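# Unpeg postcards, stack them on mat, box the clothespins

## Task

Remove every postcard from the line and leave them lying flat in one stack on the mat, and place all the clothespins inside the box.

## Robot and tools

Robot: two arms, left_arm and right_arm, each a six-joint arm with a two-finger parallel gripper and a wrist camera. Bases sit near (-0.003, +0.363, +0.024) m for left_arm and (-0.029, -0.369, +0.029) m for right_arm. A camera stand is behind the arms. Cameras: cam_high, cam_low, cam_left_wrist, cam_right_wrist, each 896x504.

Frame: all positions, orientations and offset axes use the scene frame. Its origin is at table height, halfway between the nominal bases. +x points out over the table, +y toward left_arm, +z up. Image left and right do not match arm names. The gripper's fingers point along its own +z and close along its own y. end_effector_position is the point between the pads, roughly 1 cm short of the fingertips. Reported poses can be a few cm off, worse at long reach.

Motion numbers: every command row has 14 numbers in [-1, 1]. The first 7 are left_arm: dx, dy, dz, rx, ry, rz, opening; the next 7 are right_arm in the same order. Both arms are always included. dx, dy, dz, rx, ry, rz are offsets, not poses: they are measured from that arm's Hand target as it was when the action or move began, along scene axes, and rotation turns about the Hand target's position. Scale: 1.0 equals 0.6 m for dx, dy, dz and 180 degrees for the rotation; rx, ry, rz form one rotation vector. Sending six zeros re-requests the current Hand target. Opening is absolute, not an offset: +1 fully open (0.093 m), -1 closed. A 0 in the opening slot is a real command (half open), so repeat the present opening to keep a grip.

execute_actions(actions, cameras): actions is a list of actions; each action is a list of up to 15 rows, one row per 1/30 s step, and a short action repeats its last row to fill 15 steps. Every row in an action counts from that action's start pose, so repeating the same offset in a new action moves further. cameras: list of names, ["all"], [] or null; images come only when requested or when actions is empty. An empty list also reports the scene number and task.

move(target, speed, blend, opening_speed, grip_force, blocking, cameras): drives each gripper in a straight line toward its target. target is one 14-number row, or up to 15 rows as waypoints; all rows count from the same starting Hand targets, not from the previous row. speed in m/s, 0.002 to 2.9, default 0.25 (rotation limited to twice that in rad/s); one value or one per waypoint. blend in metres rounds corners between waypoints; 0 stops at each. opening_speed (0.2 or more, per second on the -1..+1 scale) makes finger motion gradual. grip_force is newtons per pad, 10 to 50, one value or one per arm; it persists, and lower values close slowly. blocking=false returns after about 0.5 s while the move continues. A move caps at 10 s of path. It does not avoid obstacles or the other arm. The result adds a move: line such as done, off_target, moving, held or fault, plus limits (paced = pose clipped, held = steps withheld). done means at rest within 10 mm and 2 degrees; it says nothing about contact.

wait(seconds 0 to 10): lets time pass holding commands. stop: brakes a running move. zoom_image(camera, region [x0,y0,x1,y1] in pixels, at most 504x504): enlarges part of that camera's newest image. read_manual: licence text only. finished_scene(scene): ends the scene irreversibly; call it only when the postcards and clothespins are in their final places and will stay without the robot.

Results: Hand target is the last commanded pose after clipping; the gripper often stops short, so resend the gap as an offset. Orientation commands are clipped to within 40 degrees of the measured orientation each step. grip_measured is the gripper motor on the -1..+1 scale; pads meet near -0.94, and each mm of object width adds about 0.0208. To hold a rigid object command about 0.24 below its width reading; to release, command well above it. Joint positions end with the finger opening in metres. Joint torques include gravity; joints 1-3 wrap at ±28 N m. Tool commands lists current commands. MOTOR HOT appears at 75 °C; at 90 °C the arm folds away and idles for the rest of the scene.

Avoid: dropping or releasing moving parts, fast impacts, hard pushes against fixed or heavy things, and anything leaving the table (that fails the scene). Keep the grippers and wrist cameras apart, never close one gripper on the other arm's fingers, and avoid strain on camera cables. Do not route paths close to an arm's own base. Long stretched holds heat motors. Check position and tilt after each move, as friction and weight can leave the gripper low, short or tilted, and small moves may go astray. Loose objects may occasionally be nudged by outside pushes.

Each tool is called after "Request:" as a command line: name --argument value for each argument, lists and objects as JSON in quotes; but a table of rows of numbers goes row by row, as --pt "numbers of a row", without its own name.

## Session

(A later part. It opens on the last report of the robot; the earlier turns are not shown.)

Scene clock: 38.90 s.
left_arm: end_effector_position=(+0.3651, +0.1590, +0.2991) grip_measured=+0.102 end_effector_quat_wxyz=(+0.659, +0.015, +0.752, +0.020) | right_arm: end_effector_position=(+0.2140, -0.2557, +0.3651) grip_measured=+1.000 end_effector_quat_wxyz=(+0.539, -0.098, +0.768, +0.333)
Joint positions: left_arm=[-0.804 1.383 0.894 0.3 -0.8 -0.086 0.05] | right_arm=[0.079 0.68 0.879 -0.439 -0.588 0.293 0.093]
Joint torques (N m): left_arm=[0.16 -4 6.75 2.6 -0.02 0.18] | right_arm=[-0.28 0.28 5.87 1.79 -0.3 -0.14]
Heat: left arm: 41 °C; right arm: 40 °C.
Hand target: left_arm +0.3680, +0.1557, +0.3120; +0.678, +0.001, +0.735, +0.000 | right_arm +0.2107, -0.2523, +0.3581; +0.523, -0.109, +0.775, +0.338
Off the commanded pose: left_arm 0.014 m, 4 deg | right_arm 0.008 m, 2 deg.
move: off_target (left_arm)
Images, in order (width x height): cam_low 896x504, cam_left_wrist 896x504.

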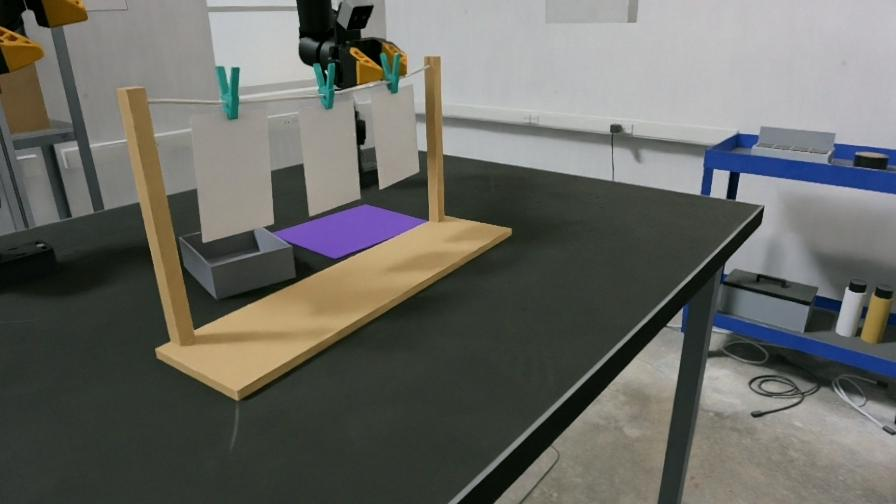

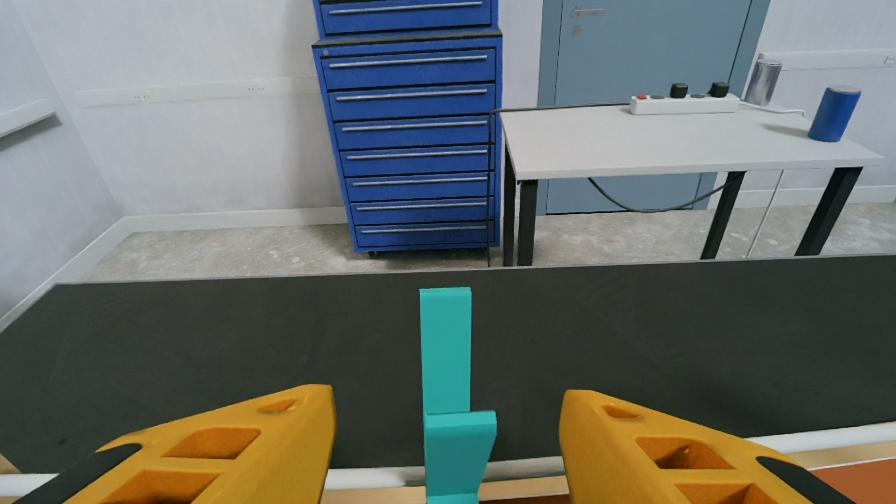

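Request:
move --target '[0.0, 0.0, 0.01, 0, 0, 0, 0.1, 0, 0, 0, 0, 0, 0, 1]' --speed 0.06 --cameras '["cam_low", "cam_left_wrist"]'

Request:
zoom_image --camera "cam_low" --region '[310, 0, 500, 107]'

Scene clock: 40.03 s.
left_arm: end_effector_position=(+0.3651, +0.1590, +0.2991) grip_measured=+0.102 end_effector_quat_wxyz=(+0.659, +0.016, +0.752, +0.020) | right_arm: end_effector_position=(+0.2140, -0.2557, +0.3651) grip_measured=+1.000 end_effector_quat_wxyz=(+0.539, -0.098, +0.768, +0.333)
Joint positions: left_arm=[-0.804 1.383 0.894 0.3 -0.8 -0.085 0.05] | right_arm=[0.079 0.68 0.879 -0.439 -0.588 0.293 0.093]
Joint torques (N m): left_arm=[0.16 -4.52 8.16 2.41 -0.03 0.17] | right_arm=[-0.25 0.24 5.91 1.79 -0.3 -0.14]
Heat: left arm: 41 °C; right arm: 40 °C.
Hand target: left_arm +0.3680, +0.1557, +0.3180; +0.678, +0.001, +0.735, +0.000 | right_arm +0.2107, -0.2523, +0.3581; +0.523, -0.109, +0.775, +0.338
Off the commanded pose: left_arm 0.019 m, 4 deg | right_arm 0.008 m, 2 deg.
move: off_target (left_arm)
Images, in order (width x height): cam_low 896x504, cam_left_wrist 896x504.

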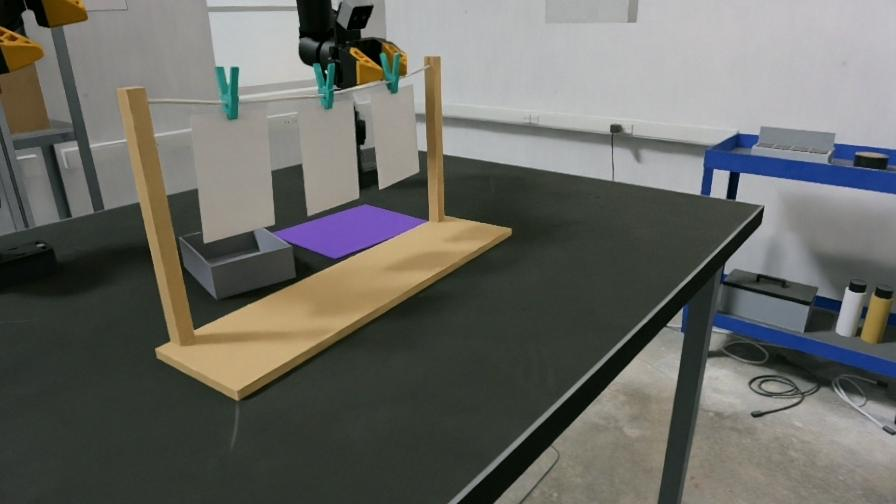

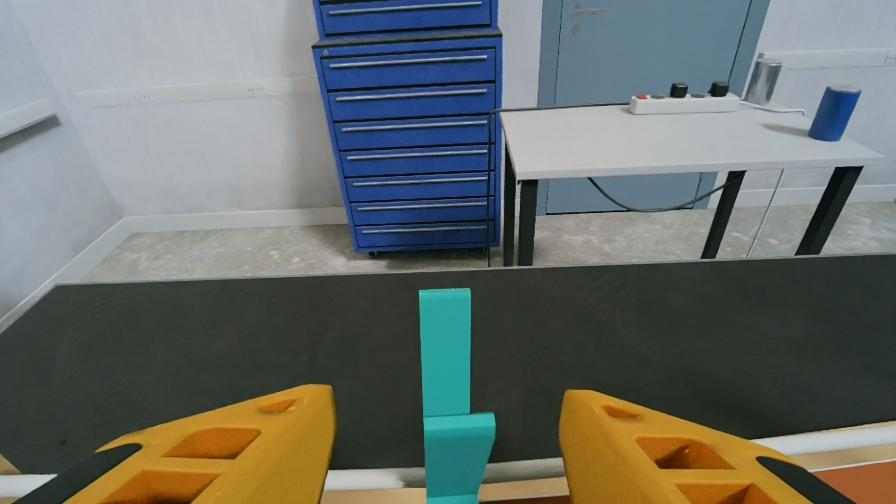

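Scaled by 2.653 from the camera's 896x504 image, which has a finer 1280x720 frame.

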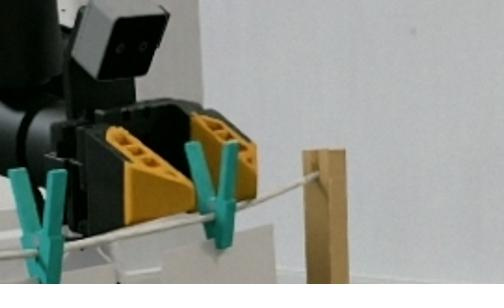

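Request:
move --target '[0.0, 0.0, 0.01, 0, 0, 0, 0.1, 0, 0, 0, 0, 0, 0, 1]' --speed 0.06 --cameras '["cam_left_wrist"]'

Scene clock: 41.10 s.
left_arm: end_effector_position=(+0.3651, +0.1590, +0.2991) grip_measured=+0.102 end_effector_quat_wxyz=(+0.659, +0.016, +0.752, +0.021) | right_arm: end_effector_position=(+0.2140, -0.2557, +0.3651) grip_measured=+1.000 end_effector_quat_wxyz=(+0.539, -0.098, +0.768, +0.333)
Joint positions: left_arm=[-0.804 1.383 0.894 0.3 -0.8 -0.083 0.05] | right_arm=[0.079 0.68 0.879 -0.439 -0.588 0.293 0.093]
Joint torques (N m): left_arm=[0.13 -5.08 9.61 2.19 -0.02 0.18] | right_arm=[-0.29 0.25 5.87 1.78 -0.3 -0.15]
Heat: left arm: 41 °C; right arm: 40 °C.
Hand target: left_arm +0.3680, +0.1557, +0.3240; +0.678, +0.001, +0.735, +0.000 | right_arm +0.2107, -0.2523, +0.3581; +0.523, -0.109, +0.775, +0.338
Off the commanded pose: left_arm 0.025 m, 4 deg | right_arm 0.008 m, 2 deg.
move: off_target (left_arm)
Images, in order (width x height): cam_left_wrist 896x504.

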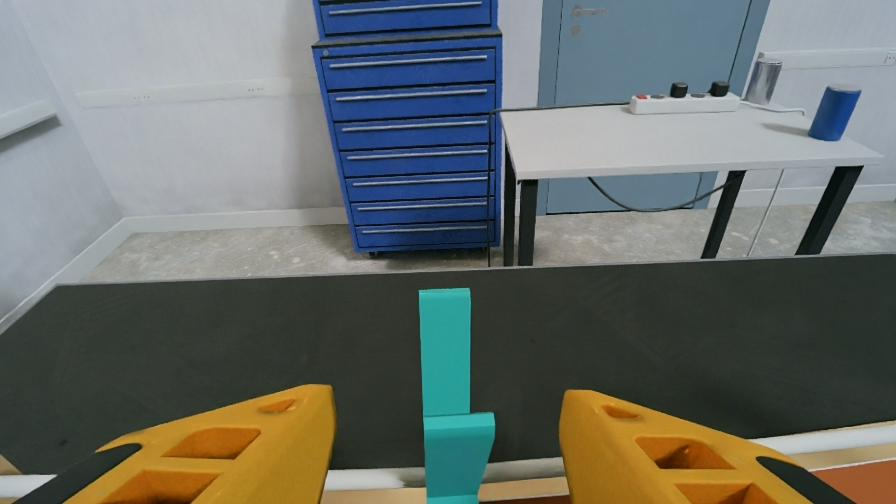

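Request:
move --target '[0.0, 0.0, 0.02, 0, 0, 0, 0.1, 0, 0, 0, 0, 0, 0, 1]' --speed 0.06 --cameras '["cam_left_wrist"]'

Scene clock: 42.23 s.
left_arm: end_effector_position=(+0.3672, +0.1569, +0.3131) grip_measured=+0.102 end_effector_quat_wxyz=(+0.667, +0.009, +0.745, +0.013) | right_arm: end_effector_position=(+0.2140, -0.2557, +0.3651) grip_measured=+1.000 end_effector_quat_wxyz=(+0.539, -0.098, +0.768, +0.333)
Joint positions: left_arm=[-0.804 1.383 0.926 0.3 -0.8 -0.082 0.05] | right_arm=[0.079 0.68 0.879 -0.439 -0.588 0.293 0.093]
Joint torques (N m): left_arm=[0.21 -5.64 10.33 1.74 -0.01 0.17] | right_arm=[-0.27 0.24 5.91 1.79 -0.3 -0.16]
Heat: left arm: 41 °C; right arm: 40 °C.
Hand target: left_arm +0.3680, +0.1557, +0.3360; +0.678, +0.001, +0.735, +0.000 | right_arm +0.2107, -0.2523, +0.3581; +0.523, -0.109, +0.775, +0.338
Off the commanded pose: left_arm 0.023 m, 2 deg | right_arm 0.008 m, 2 deg.
move: off_target (left_arm)
Images, in order (width x height): cam_left_wrist 896x504.

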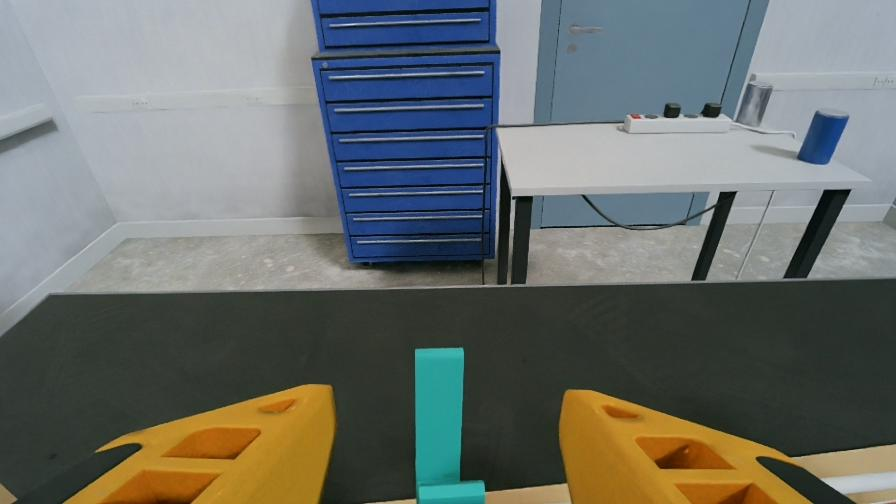

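Request:
move --target '[0.0, 0.0, 0.0, 0, 0, 0, -1, 0, 0, 0, 0, 0, 0, 1]' --grip_force 25 --cameras '["cam_low", "cam_left_wrist"]'

Request:
zoom_image --camera "cam_low" --region '[310, 0, 500, 107]'

Scene clock: 46.13 s.
left_arm: end_effector_position=(+0.3678, +0.1588, +0.3131) grip_measured=-0.791 end_effector_quat_wxyz=(+0.667, +0.006, +0.744, +0.016) | right_arm: end_effector_position=(+0.2140, -0.2557, +0.3651) grip_measured=+1.000 end_effector_quat_wxyz=(+0.539, -0.098, +0.768, +0.333)
Joint positions: left_arm=[-0.801 1.383 0.926 0.3 -0.805 -0.082 0.007] | right_arm=[0.079 0.68 0.879 -0.439 -0.588 0.293 0.093]
Joint torques (N m): left_arm=[-0.02 -5.65 10.33 1.74 -0.01 0.16] | right_arm=[-0.29 0.27 5.93 1.79 -0.3 -0.15]
Heat: left arm: 42 °C; right arm: 40 °C.
Hand target: left_arm +0.3680, +0.1557, +0.3360; +0.678, +0.001, +0.735, +0.000 | right_arm +0.2107, -0.2523, +0.3581; +0.523, -0.109, +0.775, +0.338
Off the commanded pose: left_arm 0.023 m, 3 deg | right_arm 0.008 m, 2 deg.
grip_force (N): 25, 25
move: off_target (left_arm)
Images, in order (width x height): cam_low 896x504, cam_left_wrist 896x504.

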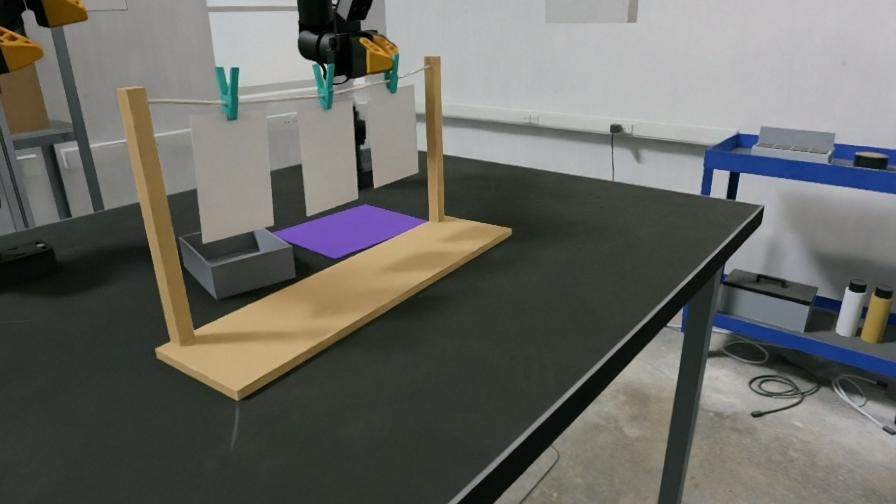

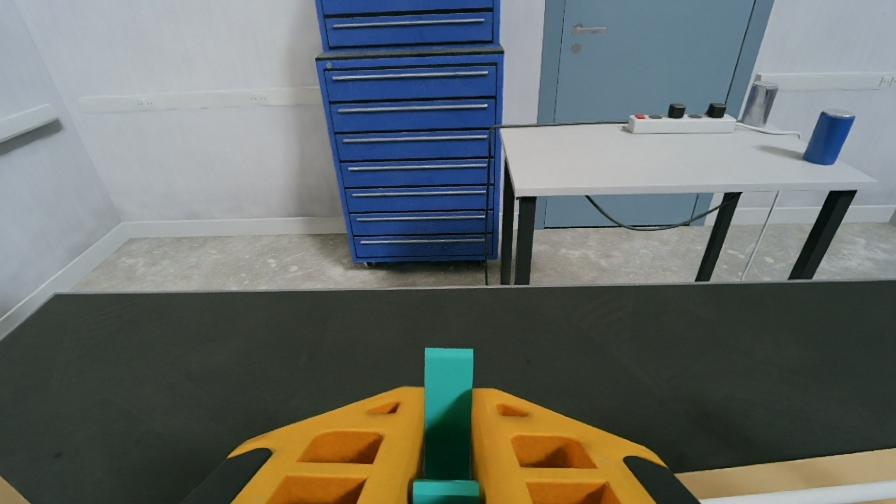

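Scaled by 2.653 from the camera's 896x504 image, which has a finer 1280x720 frame.

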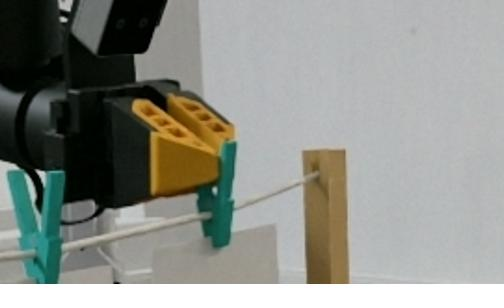

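Request:
move --pt "0.0107 0.0 -0.018 0 0.0694 0 -1 0 0 0 0 0 0 1" --pt "0.0208 0.0 -0.0214 0 0.139 0 -1 0 0 0 0 0 0 1" --pt "0.03 0.0 -0.027 0 0.2083 0 -1 0 0 0 0 0 0 1" --blend '[0.01, 0.01, 0]' --speed 0.08 --cameras '["cam_low", "cam_left_wrist", "cam_right_wrist"]'

Request:
zoom_image --camera "cam_low" --region '[310, 0, 500, 107]'

Scene clock: 51.47 s.
left_arm: end_effector_position=(+0.3864, +0.1573, +0.3104) grip_measured=-0.795 end_effector_quat_wxyz=(+0.407, +0.010, +0.914, +0.009) | right_arm: end_effector_position=(+0.2140, -0.2557, +0.3651) grip_measured=+1.000 end_effector_quat_wxyz=(+0.539, -0.098, +0.768, +0.333)
Joint positions: left_arm=[-0.672 1.676 1.753 -0.935 -0.485 -0.462 0.007] | right_arm=[0.079 0.68 0.879 -0.439 -0.588 0.293 0.093]
Joint torques (N m): left_arm=[-0.01 -5.71 9.85 1.21 -0.18 -0.11] | right_arm=[-0.29 0.27 5.87 1.79 -0.3 -0.15]
Heat: left arm: 43 °C; right arm: 40 °C.
Hand target: left_arm +0.3860, +0.1557, +0.3198; +0.406, +0.001, +0.914, +0.000 | right_arm +0.2107, -0.2523, +0.3581; +0.523, -0.109, +0.775, +0.338
Off the commanded pose: left_arm 0.010 m, 1 deg | right_arm 0.008 m, 2 deg.
grip_force (N): 25, 25
move: done
Images, in order (width x height): cam_low 896x504, cam_left_wrist 896x504, cam_right_wrist 896x504.

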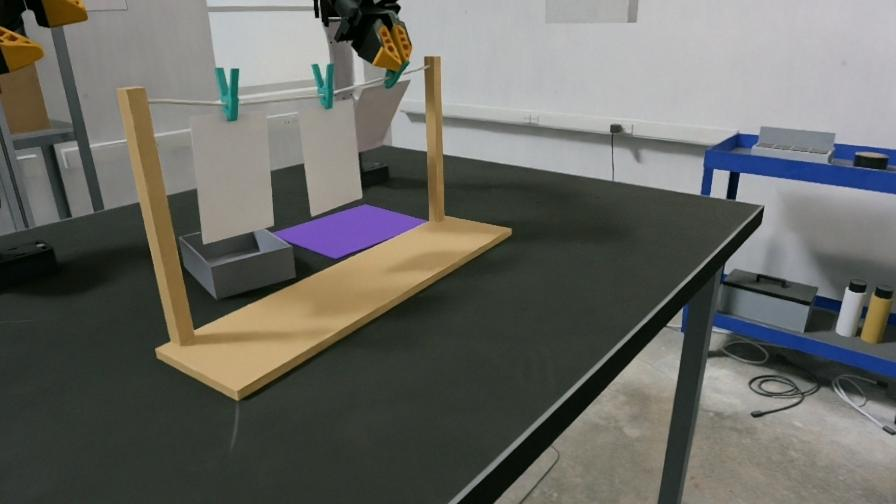

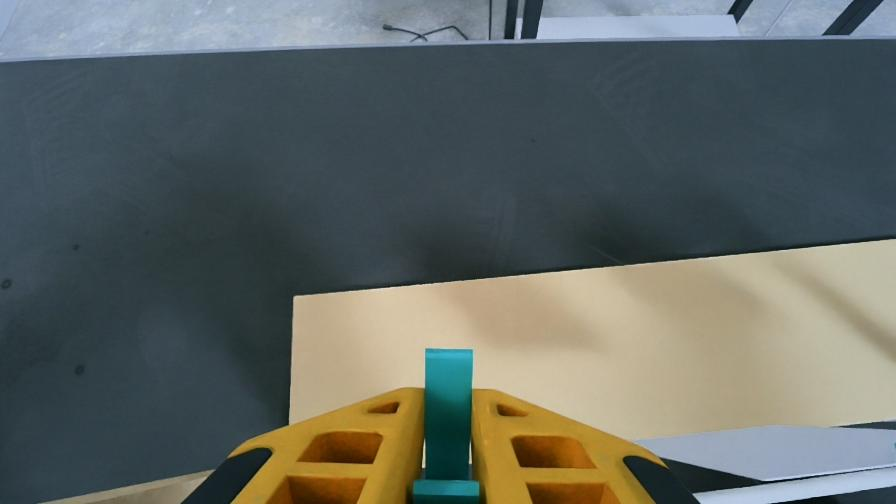

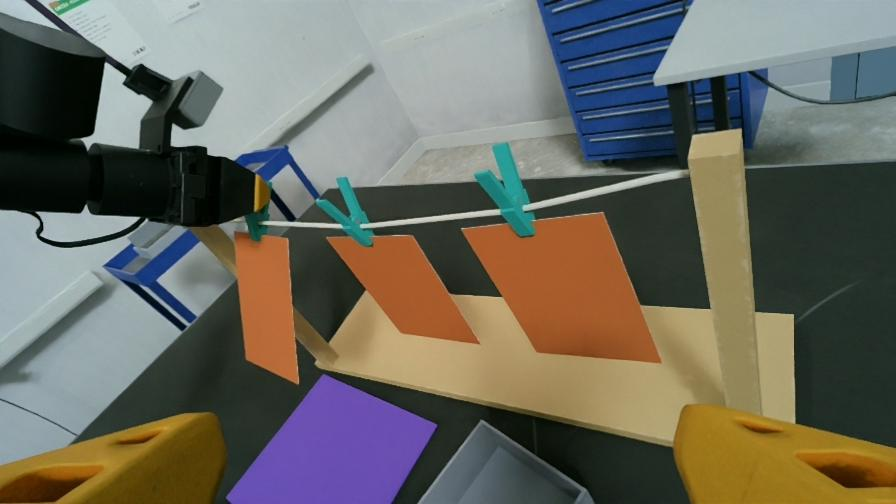

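Scaled by 2.653 from the camera's 896x504 image, which has a finer 1280x720 frame.

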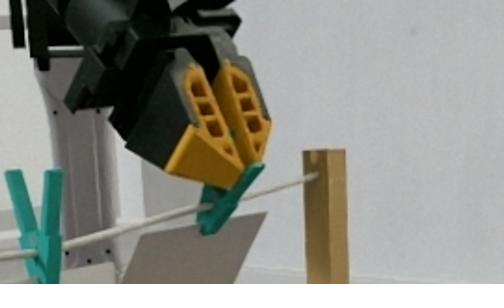

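Request:
move --target '[0.009, 0.0, -0.009, 0, 0.0833, 0, -1, 0, 0, 0, 0, 0, 0, 1]' --speed 0.08 --cameras '["cam_low", "cam_high", "cam_right_wrist"]'

Request:
zoom_image --camera "cam_low" --region '[310, 0, 500, 107]'

Request:
zoom_image --camera "cam_right_wrist" --region '[120, 100, 420, 400]'

Scene clock: 54.43 s.
left_arm: end_effector_position=(+0.3934, +0.1577, +0.3077) grip_measured=-0.795 end_effector_quat_wxyz=(+0.284, +0.009, +0.959, +0.009) | right_arm: end_effector_position=(+0.2140, -0.2557, +0.3651) grip_measured=+1.000 end_effector_quat_wxyz=(+0.539, -0.098, +0.768, +0.333)
Joint positions: left_arm=[-0.605 1.952 2.259 -1.391 -0.323 -0.501 0.007] | right_arm=[0.079 0.68 0.879 -0.439 -0.588 0.293 0.093]
Joint torques (N m): left_arm=[-0.08 -6.98 8.76 0.93 -0.09 -0.1] | right_arm=[-0.32 0.23 5.9 1.78 -0.3 -0.14]
Heat: left arm: 43 °C; right arm: 40 °C.
Hand target: left_arm +0.3914, +0.1557, +0.3144; +0.284, +0.001, +0.959, +0.000 | right_arm +0.2107, -0.2523, +0.3581; +0.523, -0.109, +0.775, +0.338
Off the commanded pose: left_arm 0.007 m, 1 deg | right_arm 0.008 m, 2 deg.
grip_force (N): 25, 25
move: done
Images, in order (width x height): cam_high 896x504, cam_low 896x504, cam_right_wrist 896x504.

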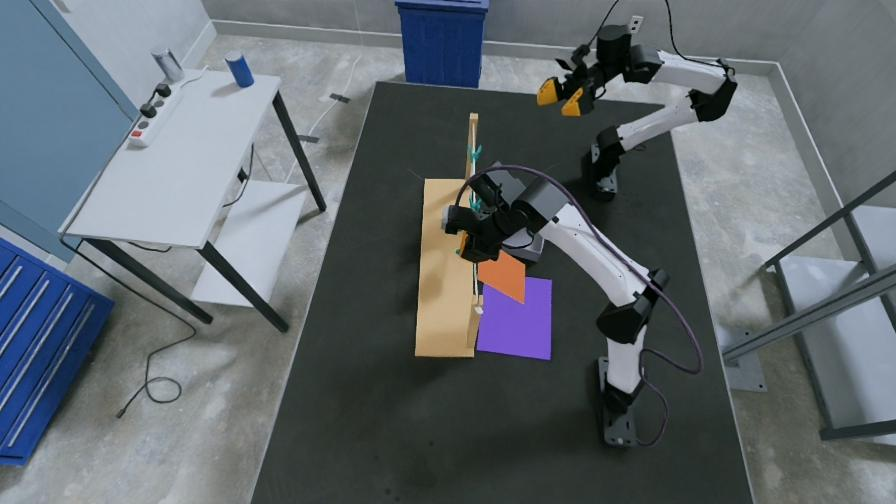

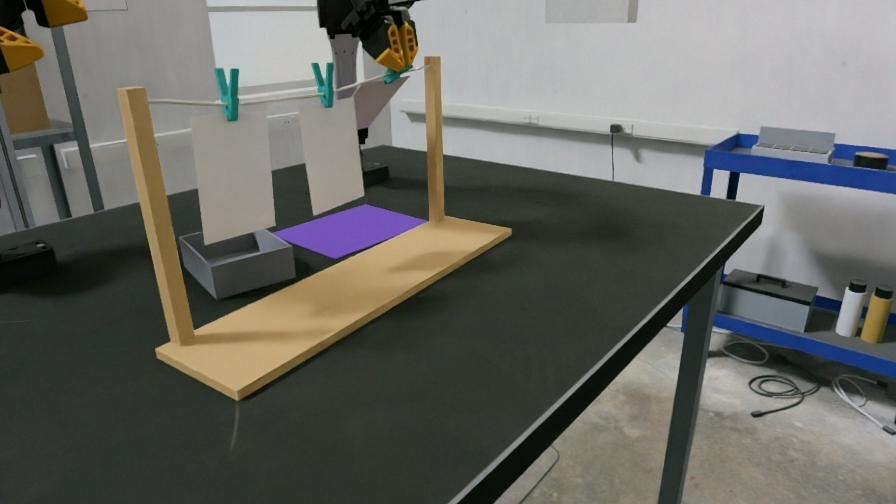

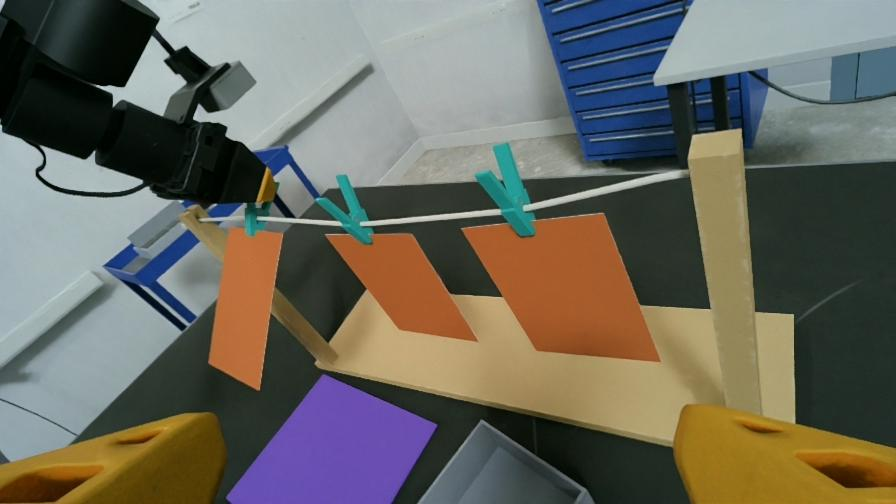

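Scaled by 2.653 from the camera's 896x504 image, which has a finer 1280x720 frame.

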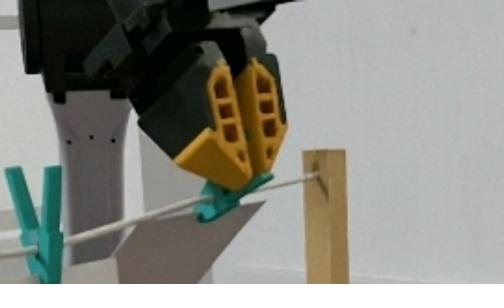

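Scaled by 1.680 from the camera's 896x504 image, which has a finer 1280x720 frame.

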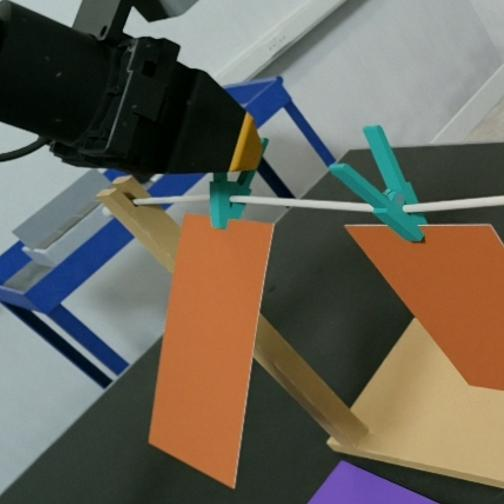

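Request:
move --target '[0, 0, 0, 0, 0, 0, -1, 0.0455, 0.412, -0.27, 0.174, 0.077, 0.2076, 0.31]' --speed 0.15 --cameras '["cam_high", "cam_low", "cam_right_wrist"]'

Scene clock: 60.37 s.
left_arm: end_effector_position=(+0.3930, +0.1576, +0.3074) grip_measured=-0.795 end_effector_quat_wxyz=(+0.283, +0.009, +0.959, +0.008) | right_arm: end_effector_position=(+0.2351, -0.0091, +0.1702) grip_measured=+0.313 end_effector_quat_wxyz=(+0.278, -0.148, +0.674, +0.669)
Joint positions: left_arm=[-0.605 1.952 2.259 -1.392 -0.321 -0.501 0.007] | right_arm=[0.691 1.973 0.6 1.437 -0.7 1.003 0.06]
Joint torques (N m): left_arm=[-0.1 -6.97 8.8 0.93 -0.11 -0.09] | right_arm=[0.57 -6.91 6.13 2.77 -0.14 0.12]
Heat: left arm: 43 °C; right arm: 41 °C.
Hand target: left_arm +0.3914, +0.1557, +0.3144; +0.284, +0.001, +0.959, +0.000 | right_arm +0.2380, -0.0051, +0.1961; +0.304, -0.165, +0.638, +0.688
Off the commanded pose: left_arm 0.007 m, 1 deg | right_arm 0.026 m, 6 deg.
grip_force (N): 25, 25
move: off_target (right_arm)
Images, in order (width x height): cam_high 896x504, cam_low 896x504, cam_right_wrist 896x504.

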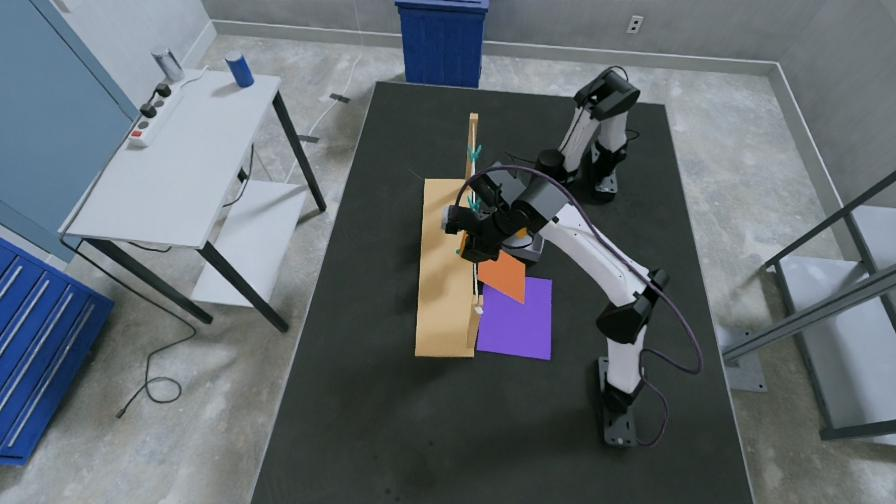

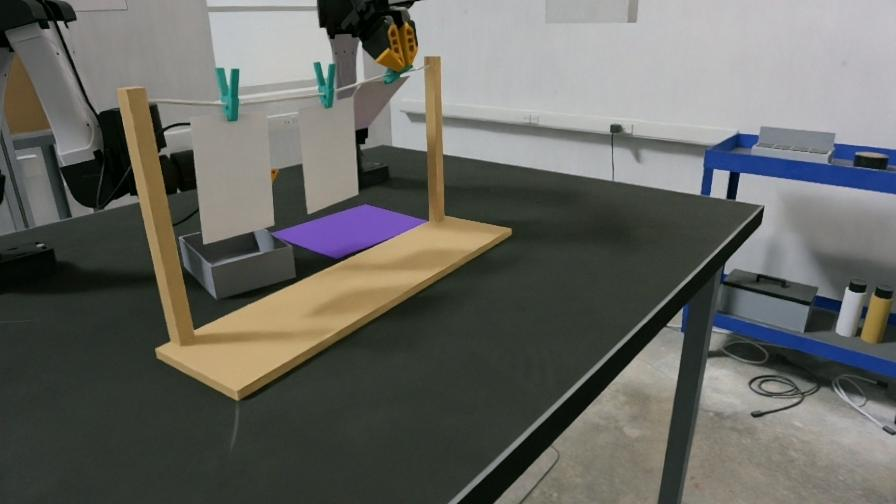

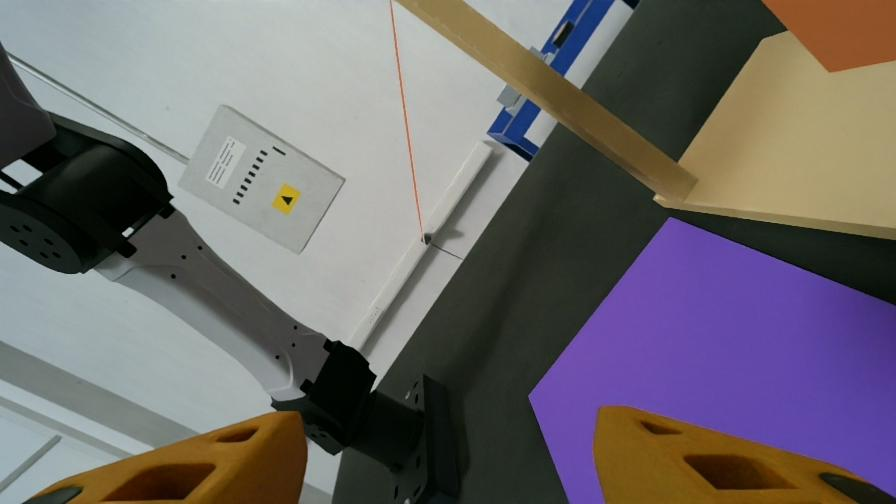

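Request:
move --target '[0, 0, 0, 0, 0, 0, -1, 0.033, 0.12, 0.033, 0.025, -0.039, 0, 0.31]' --speed 0.1 --cameras '["cam_low", "cam_right_wrist"]'

Scene clock: 62.73 s.
left_arm: end_effector_position=(+0.3930, +0.1576, +0.3074) grip_measured=-0.795 end_effector_quat_wxyz=(+0.283, +0.009, +0.959, +0.008) | right_arm: end_effector_position=(+0.2497, +0.0650, +0.1932) grip_measured=+0.313 end_effector_quat_wxyz=(+0.310, -0.189, +0.621, +0.695)
Joint positions: left_arm=[-0.605 1.952 2.259 -1.392 -0.321 -0.501 0.007] | right_arm=[0.804 2.146 0.907 1.437 -0.632 0.974 0.06]
Joint torques (N m): left_arm=[-0.12 -6.93 8.83 0.93 -0.11 -0.09] | right_arm=[0.46 -8.81 6.94 2.42 0.28 -0.18]
Heat: left arm: 43 °C; right arm: 42 °C.
Hand target: left_arm +0.3914, +0.1557, +0.3144; +0.284, +0.001, +0.959, +0.000 | right_arm +0.2578, +0.0669, +0.2159; +0.349, -0.195, +0.591, +0.701
Off the commanded pose: left_arm 0.007 m, 1 deg | right_arm 0.024 m, 6 deg.
grip_force (N): 25, 25
move: off_target (right_arm)
Images, in order (width x height): cam_low 896x504, cam_right_wrist 896x504.

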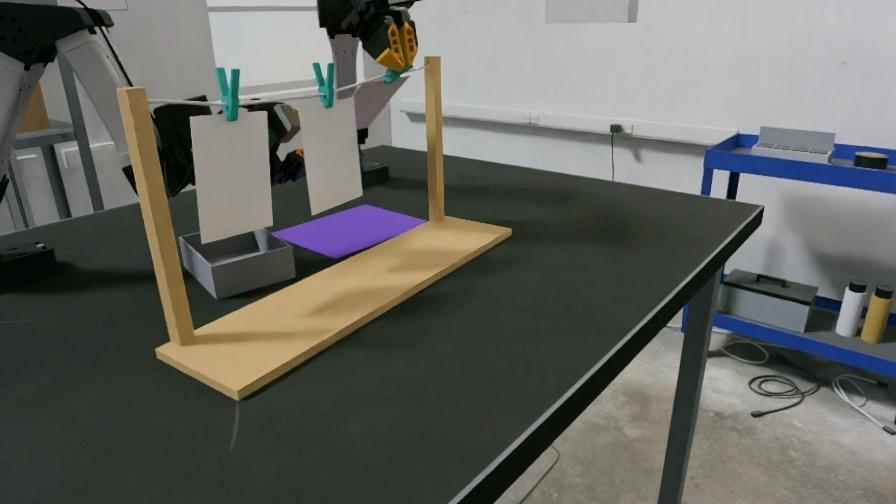

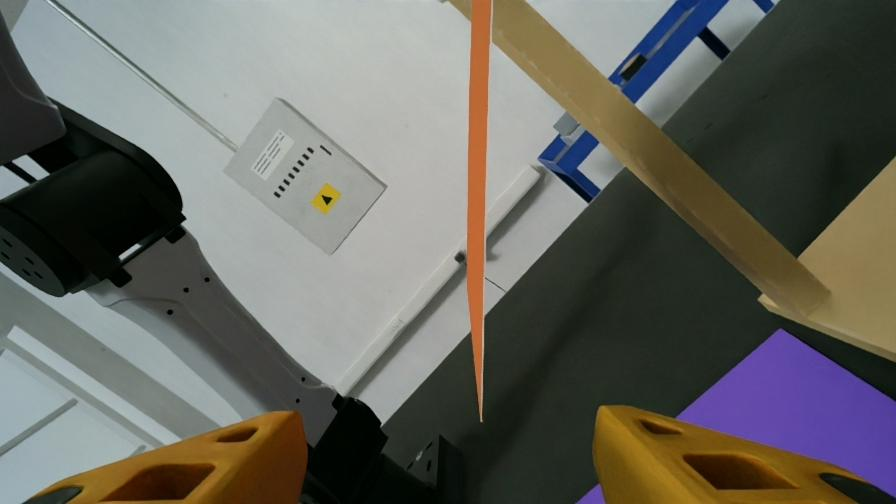

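Request:
move --target '[0, 0, 0, 0, 0, 0, -1, 0.009, 0.0767, -0.01, 0, 0, 0, 0.31]' --speed 0.06 --cameras '["cam_low", "cam_right_wrist"]'

Scene clock: 64.57 s.
left_arm: end_effector_position=(+0.3930, +0.1576, +0.3074) grip_measured=-0.795 end_effector_quat_wxyz=(+0.283, +0.009, +0.959, +0.008) | right_arm: end_effector_position=(+0.2527, +0.1084, +0.2005) grip_measured=+0.313 end_effector_quat_wxyz=(+0.330, -0.199, +0.594, +0.707)
Joint positions: left_arm=[-0.605 1.952 2.259 -1.392 -0.321 -0.501 0.007] | right_arm=[0.872 2.255 1.086 1.428 -0.569 0.952 0.06]
Joint torques (N m): left_arm=[-0.13 -7.01 8.83 0.93 -0.11 -0.1] | right_arm=[0.43 -9.85 7.42 1.64 0.28 -0.16]
Heat: left arm: 43 °C; right arm: 42 °C.
Hand target: left_arm +0.3914, +0.1557, +0.3144; +0.284, +0.001, +0.959, +0.000 | right_arm +0.2632, +0.1129, +0.2099; +0.349, -0.195, +0.591, +0.701
Off the commanded pose: left_arm 0.007 m, 1 deg | right_arm 0.015 m, 2 deg.
grip_force (N): 25, 25
move: off_target (right_arm)
Images, in order (width x height): cam_low 896x504, cam_right_wrist 896x504.

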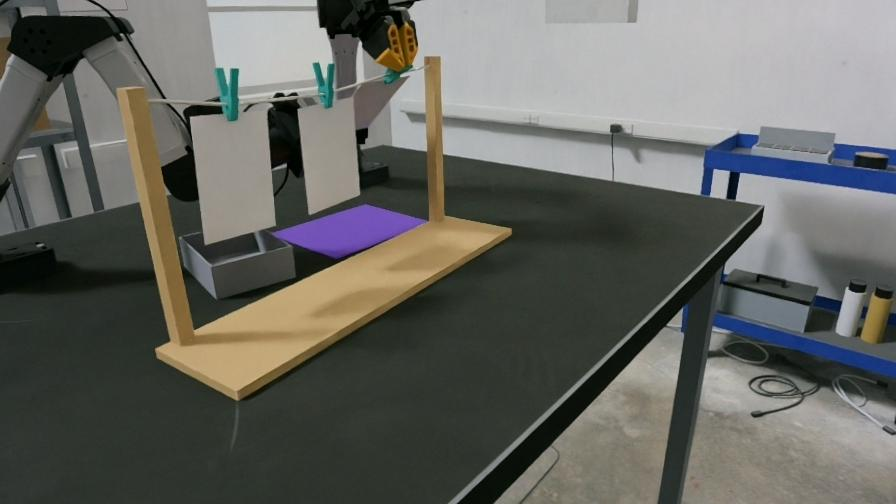

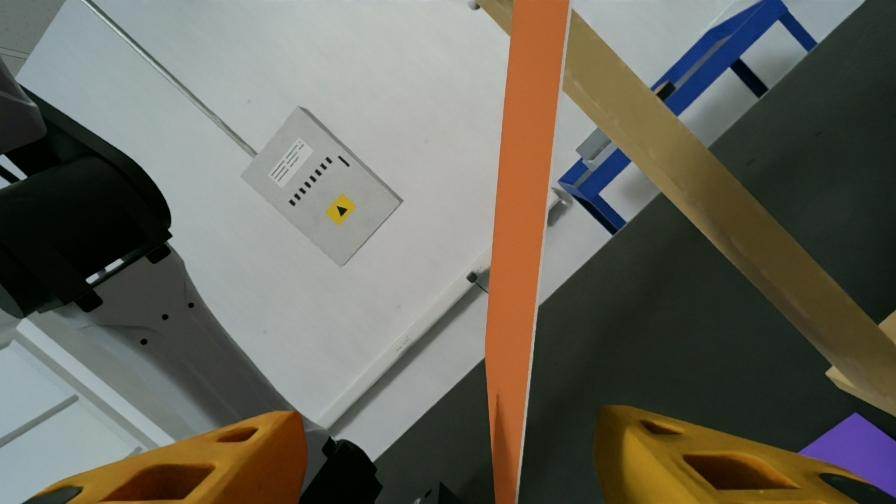

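Request:
move --target '[0, 0, 0, 0, 0, 0, -1, 0.015, 0.01, -0.022, 0, 0, 0, 0.31]' --speed 0.06 --cameras '["cam_right_wrist"]'

Scene clock: 65.80 s.
left_arm: end_effector_position=(+0.3930, +0.1576, +0.3074) grip_measured=-0.795 end_effector_quat_wxyz=(+0.283, +0.009, +0.959, +0.008) | right_arm: end_effector_position=(+0.2598, +0.1169, +0.1841) grip_measured=+0.313 end_effector_quat_wxyz=(+0.326, -0.198, +0.599, +0.704)
Joint positions: left_arm=[-0.605 1.952 2.259 -1.392 -0.321 -0.501 0.007] | right_arm=[0.872 2.321 1.138 1.428 -0.569 0.952 0.06]
Joint torques (N m): left_arm=[-0.1 -6.9 8.83 0.92 -0.11 -0.1] | right_arm=[-0.06 -10.35 7.27 1.8 0.23 -0.15]
Heat: left arm: 43 °C; right arm: 41 °C.
Hand target: left_arm +0.3914, +0.1557, +0.3144; +0.284, +0.001, +0.959, +0.000 | right_arm +0.2722, +0.1189, +0.1967; +0.349, -0.195, +0.591, +0.701
Off the commanded pose: left_arm 0.007 m, 1 deg | right_arm 0.018 m, 3 deg.
grip_force (N): 25, 25
move: off_target (right_arm)
Images, in order (width x height): cam_right_wrist 896x504.

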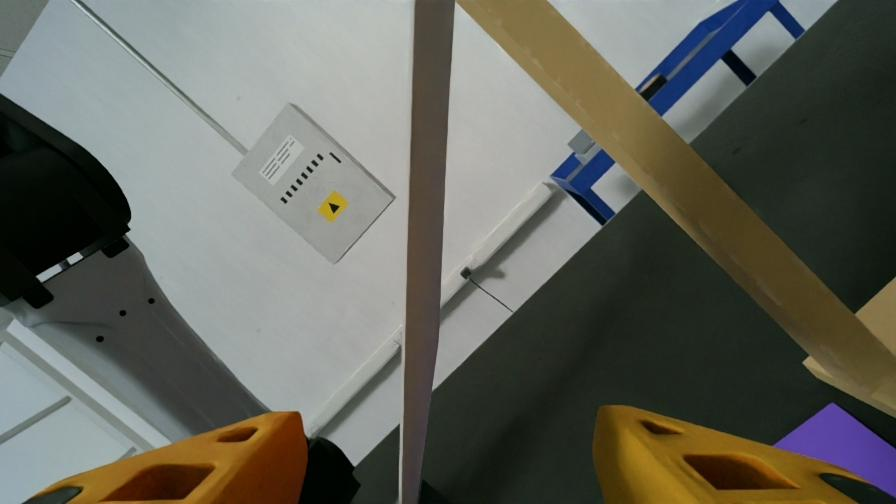

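Request:
move --target '[0, 0, 0, 0, 0, 0, -1, -0.012, 0.0, 0.012, 0, 0, 0, 0.31]' --speed 0.06 --cameras '["cam_right_wrist"]'

Scene clock: 66.90 s.
left_arm: end_effector_position=(+0.3930, +0.1576, +0.3074) grip_measured=-0.795 end_effector_quat_wxyz=(+0.283, +0.009, +0.959, +0.008) | right_arm: end_effector_position=(+0.2608, +0.1168, +0.1842) grip_measured=+0.313 end_effector_quat_wxyz=(+0.328, -0.196, +0.599, +0.703)
Joint positions: left_arm=[-0.605 1.952 2.259 -1.392 -0.321 -0.501 0.007] | right_arm=[0.872 2.321 1.138 1.428 -0.563 0.951 0.06]
Joint torques (N m): left_arm=[-0.1 -6.95 8.8 0.93 -0.1 -0.09] | right_arm=[0.62 -12.94 5.29 1.7 0.28 -0.18]
Heat: left arm: 43 °C; right arm: 41 °C.
Hand target: left_arm +0.3914, +0.1557, +0.3144; +0.284, +0.001, +0.959, +0.000 | right_arm +0.2650, +0.1189, +0.2039; +0.349, -0.195, +0.591, +0.701
Off the commanded pose: left_arm 0.007 m, 1 deg | right_arm 0.020 m, 3 deg.
grip_force (N): 25, 25
move: off_target (right_arm)
Images, in order (width x height): cam_right_wrist 896x504.

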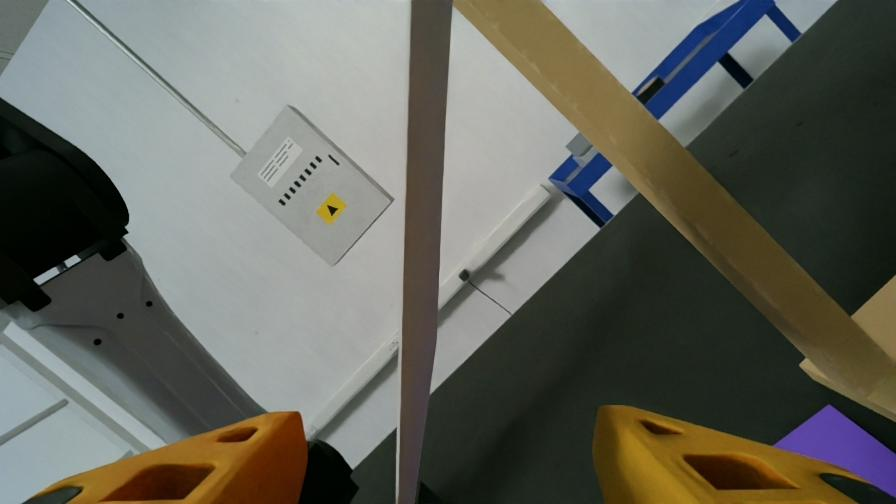

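Request:
move --target '[0, 0, 0, 0, 0, 0, -1, -0.008, 0.0, 0.012, 0, 0, 0, 0.31]' --speed 0.06 --cameras '["cam_right_wrist"]'

Scene clock: 68.23 s.
left_arm: end_effector_position=(+0.3930, +0.1576, +0.3074) grip_measured=-0.795 end_effector_quat_wxyz=(+0.283, +0.009, +0.959, +0.008) | right_arm: end_effector_position=(+0.2620, +0.1165, +0.1904) grip_measured=+0.313 end_effector_quat_wxyz=(+0.332, -0.194, +0.598, +0.703)
Joint positions: left_arm=[-0.605 1.952 2.259 -1.392 -0.321 -0.501 0.007] | right_arm=[0.872 2.306 1.138 1.417 -0.555 0.949 0.06]
Joint torques (N m): left_arm=[-0.08 -6.95 8.77 0.93 -0.1 -0.11] | right_arm=[0.7 -14.05 4.14 1.66 0.28 -0.17]
Heat: left arm: 43 °C; right arm: 41 °C.
Hand target: left_arm +0.3914, +0.1557, +0.3144; +0.284, +0.001, +0.959, +0.000 | right_arm +0.2602, +0.1189, +0.2111; +0.349, -0.195, +0.591, +0.701
Off the commanded pose: left_arm 0.007 m, 1 deg | right_arm 0.021 m, 2 deg.
grip_force (N): 25, 25
move: off_target (right_arm)
Images, in order (width x height): cam_right_wrist 896x504.

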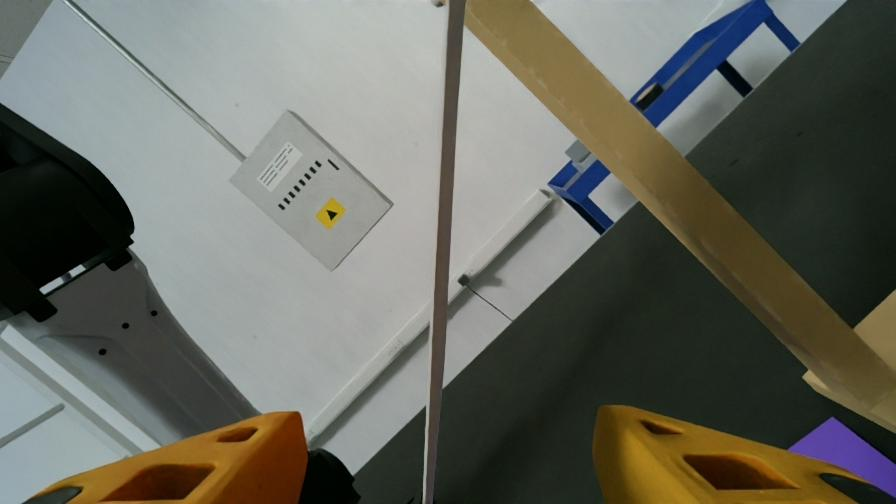

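Request:
move --target '[0, 0, 0, 0, 0, 0, -1, 0, 0, 0, 0, 0, 0, -1]' --grip_force '[25, 20]' --cameras '["cam_low", "cam_right_wrist", "cam_left_wrist"]'

Scene clock: 73.33 s.
left_arm: end_effector_position=(+0.3930, +0.1576, +0.3074) grip_measured=-0.795 end_effector_quat_wxyz=(+0.283, +0.009, +0.959, +0.008) | right_arm: end_effector_position=(+0.2622, +0.1164, +0.1904) grip_measured=-0.820 end_effector_quat_wxyz=(+0.333, -0.193, +0.598, +0.703)
Joint positions: left_arm=[-0.605 1.952 2.259 -1.392 -0.321 -0.501 0.007] | right_arm=[0.872 2.306 1.138 1.417 -0.554 0.949 0.006]
Joint velocities: left_arm=[within noise] | right_arm=[0.012 0.017 -0.017 -0.066 -0.022 -0.066 -0.01]
Joint torques (N m): left_arm=[-0.14 -6.99 8.81 0.93 -0.11 -0.1] | right_arm=[0.69 -14.02 4.15 1.66 0.28 -0.18]
Heat: left arm: 43 °C; right arm: 41 °C.
Hand target: left_arm +0.3914, +0.1557, +0.3144; +0.284, +0.001, +0.959, +0.000 | right_arm +0.2602, +0.1189, +0.2111; +0.349, -0.195, +0.591, +0.701
Off the commanded pose: left_arm 0.007 m, 1 deg | right_arm 0.021 m, 2 deg.
grip_force (N): 25, 20
move: moving (right_arm; no rest 5 s after the path's end)
Images, in order (width x height): cam_low 896x504, cam_left_wrist 896x504, cam_right_wrist 896x504.

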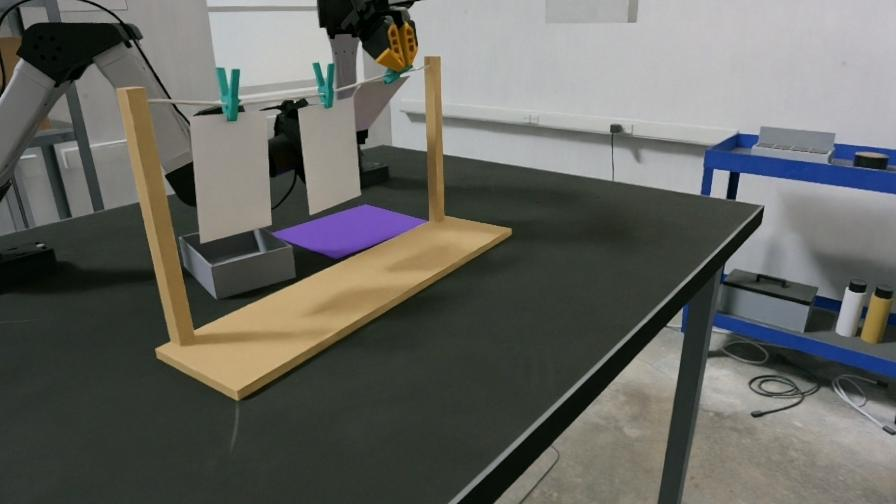

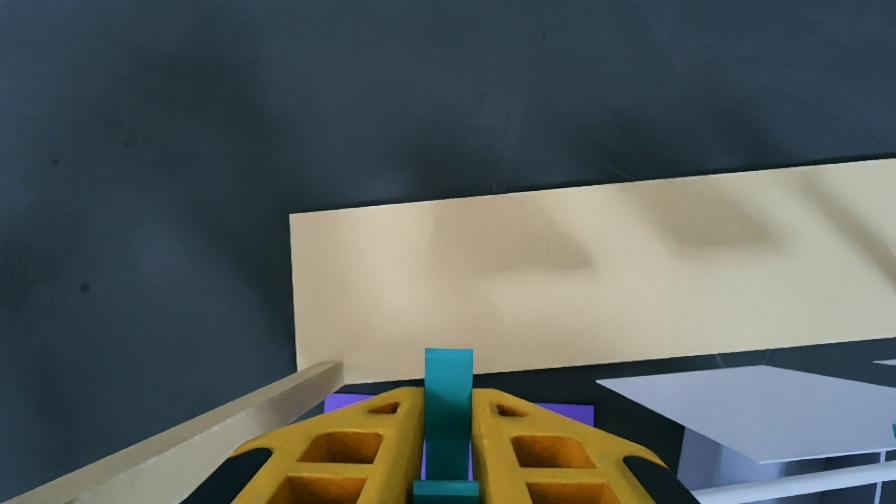

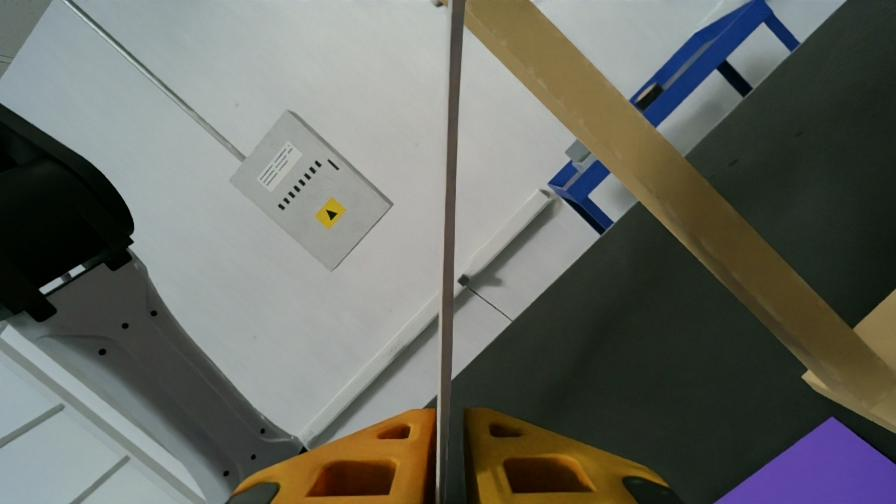

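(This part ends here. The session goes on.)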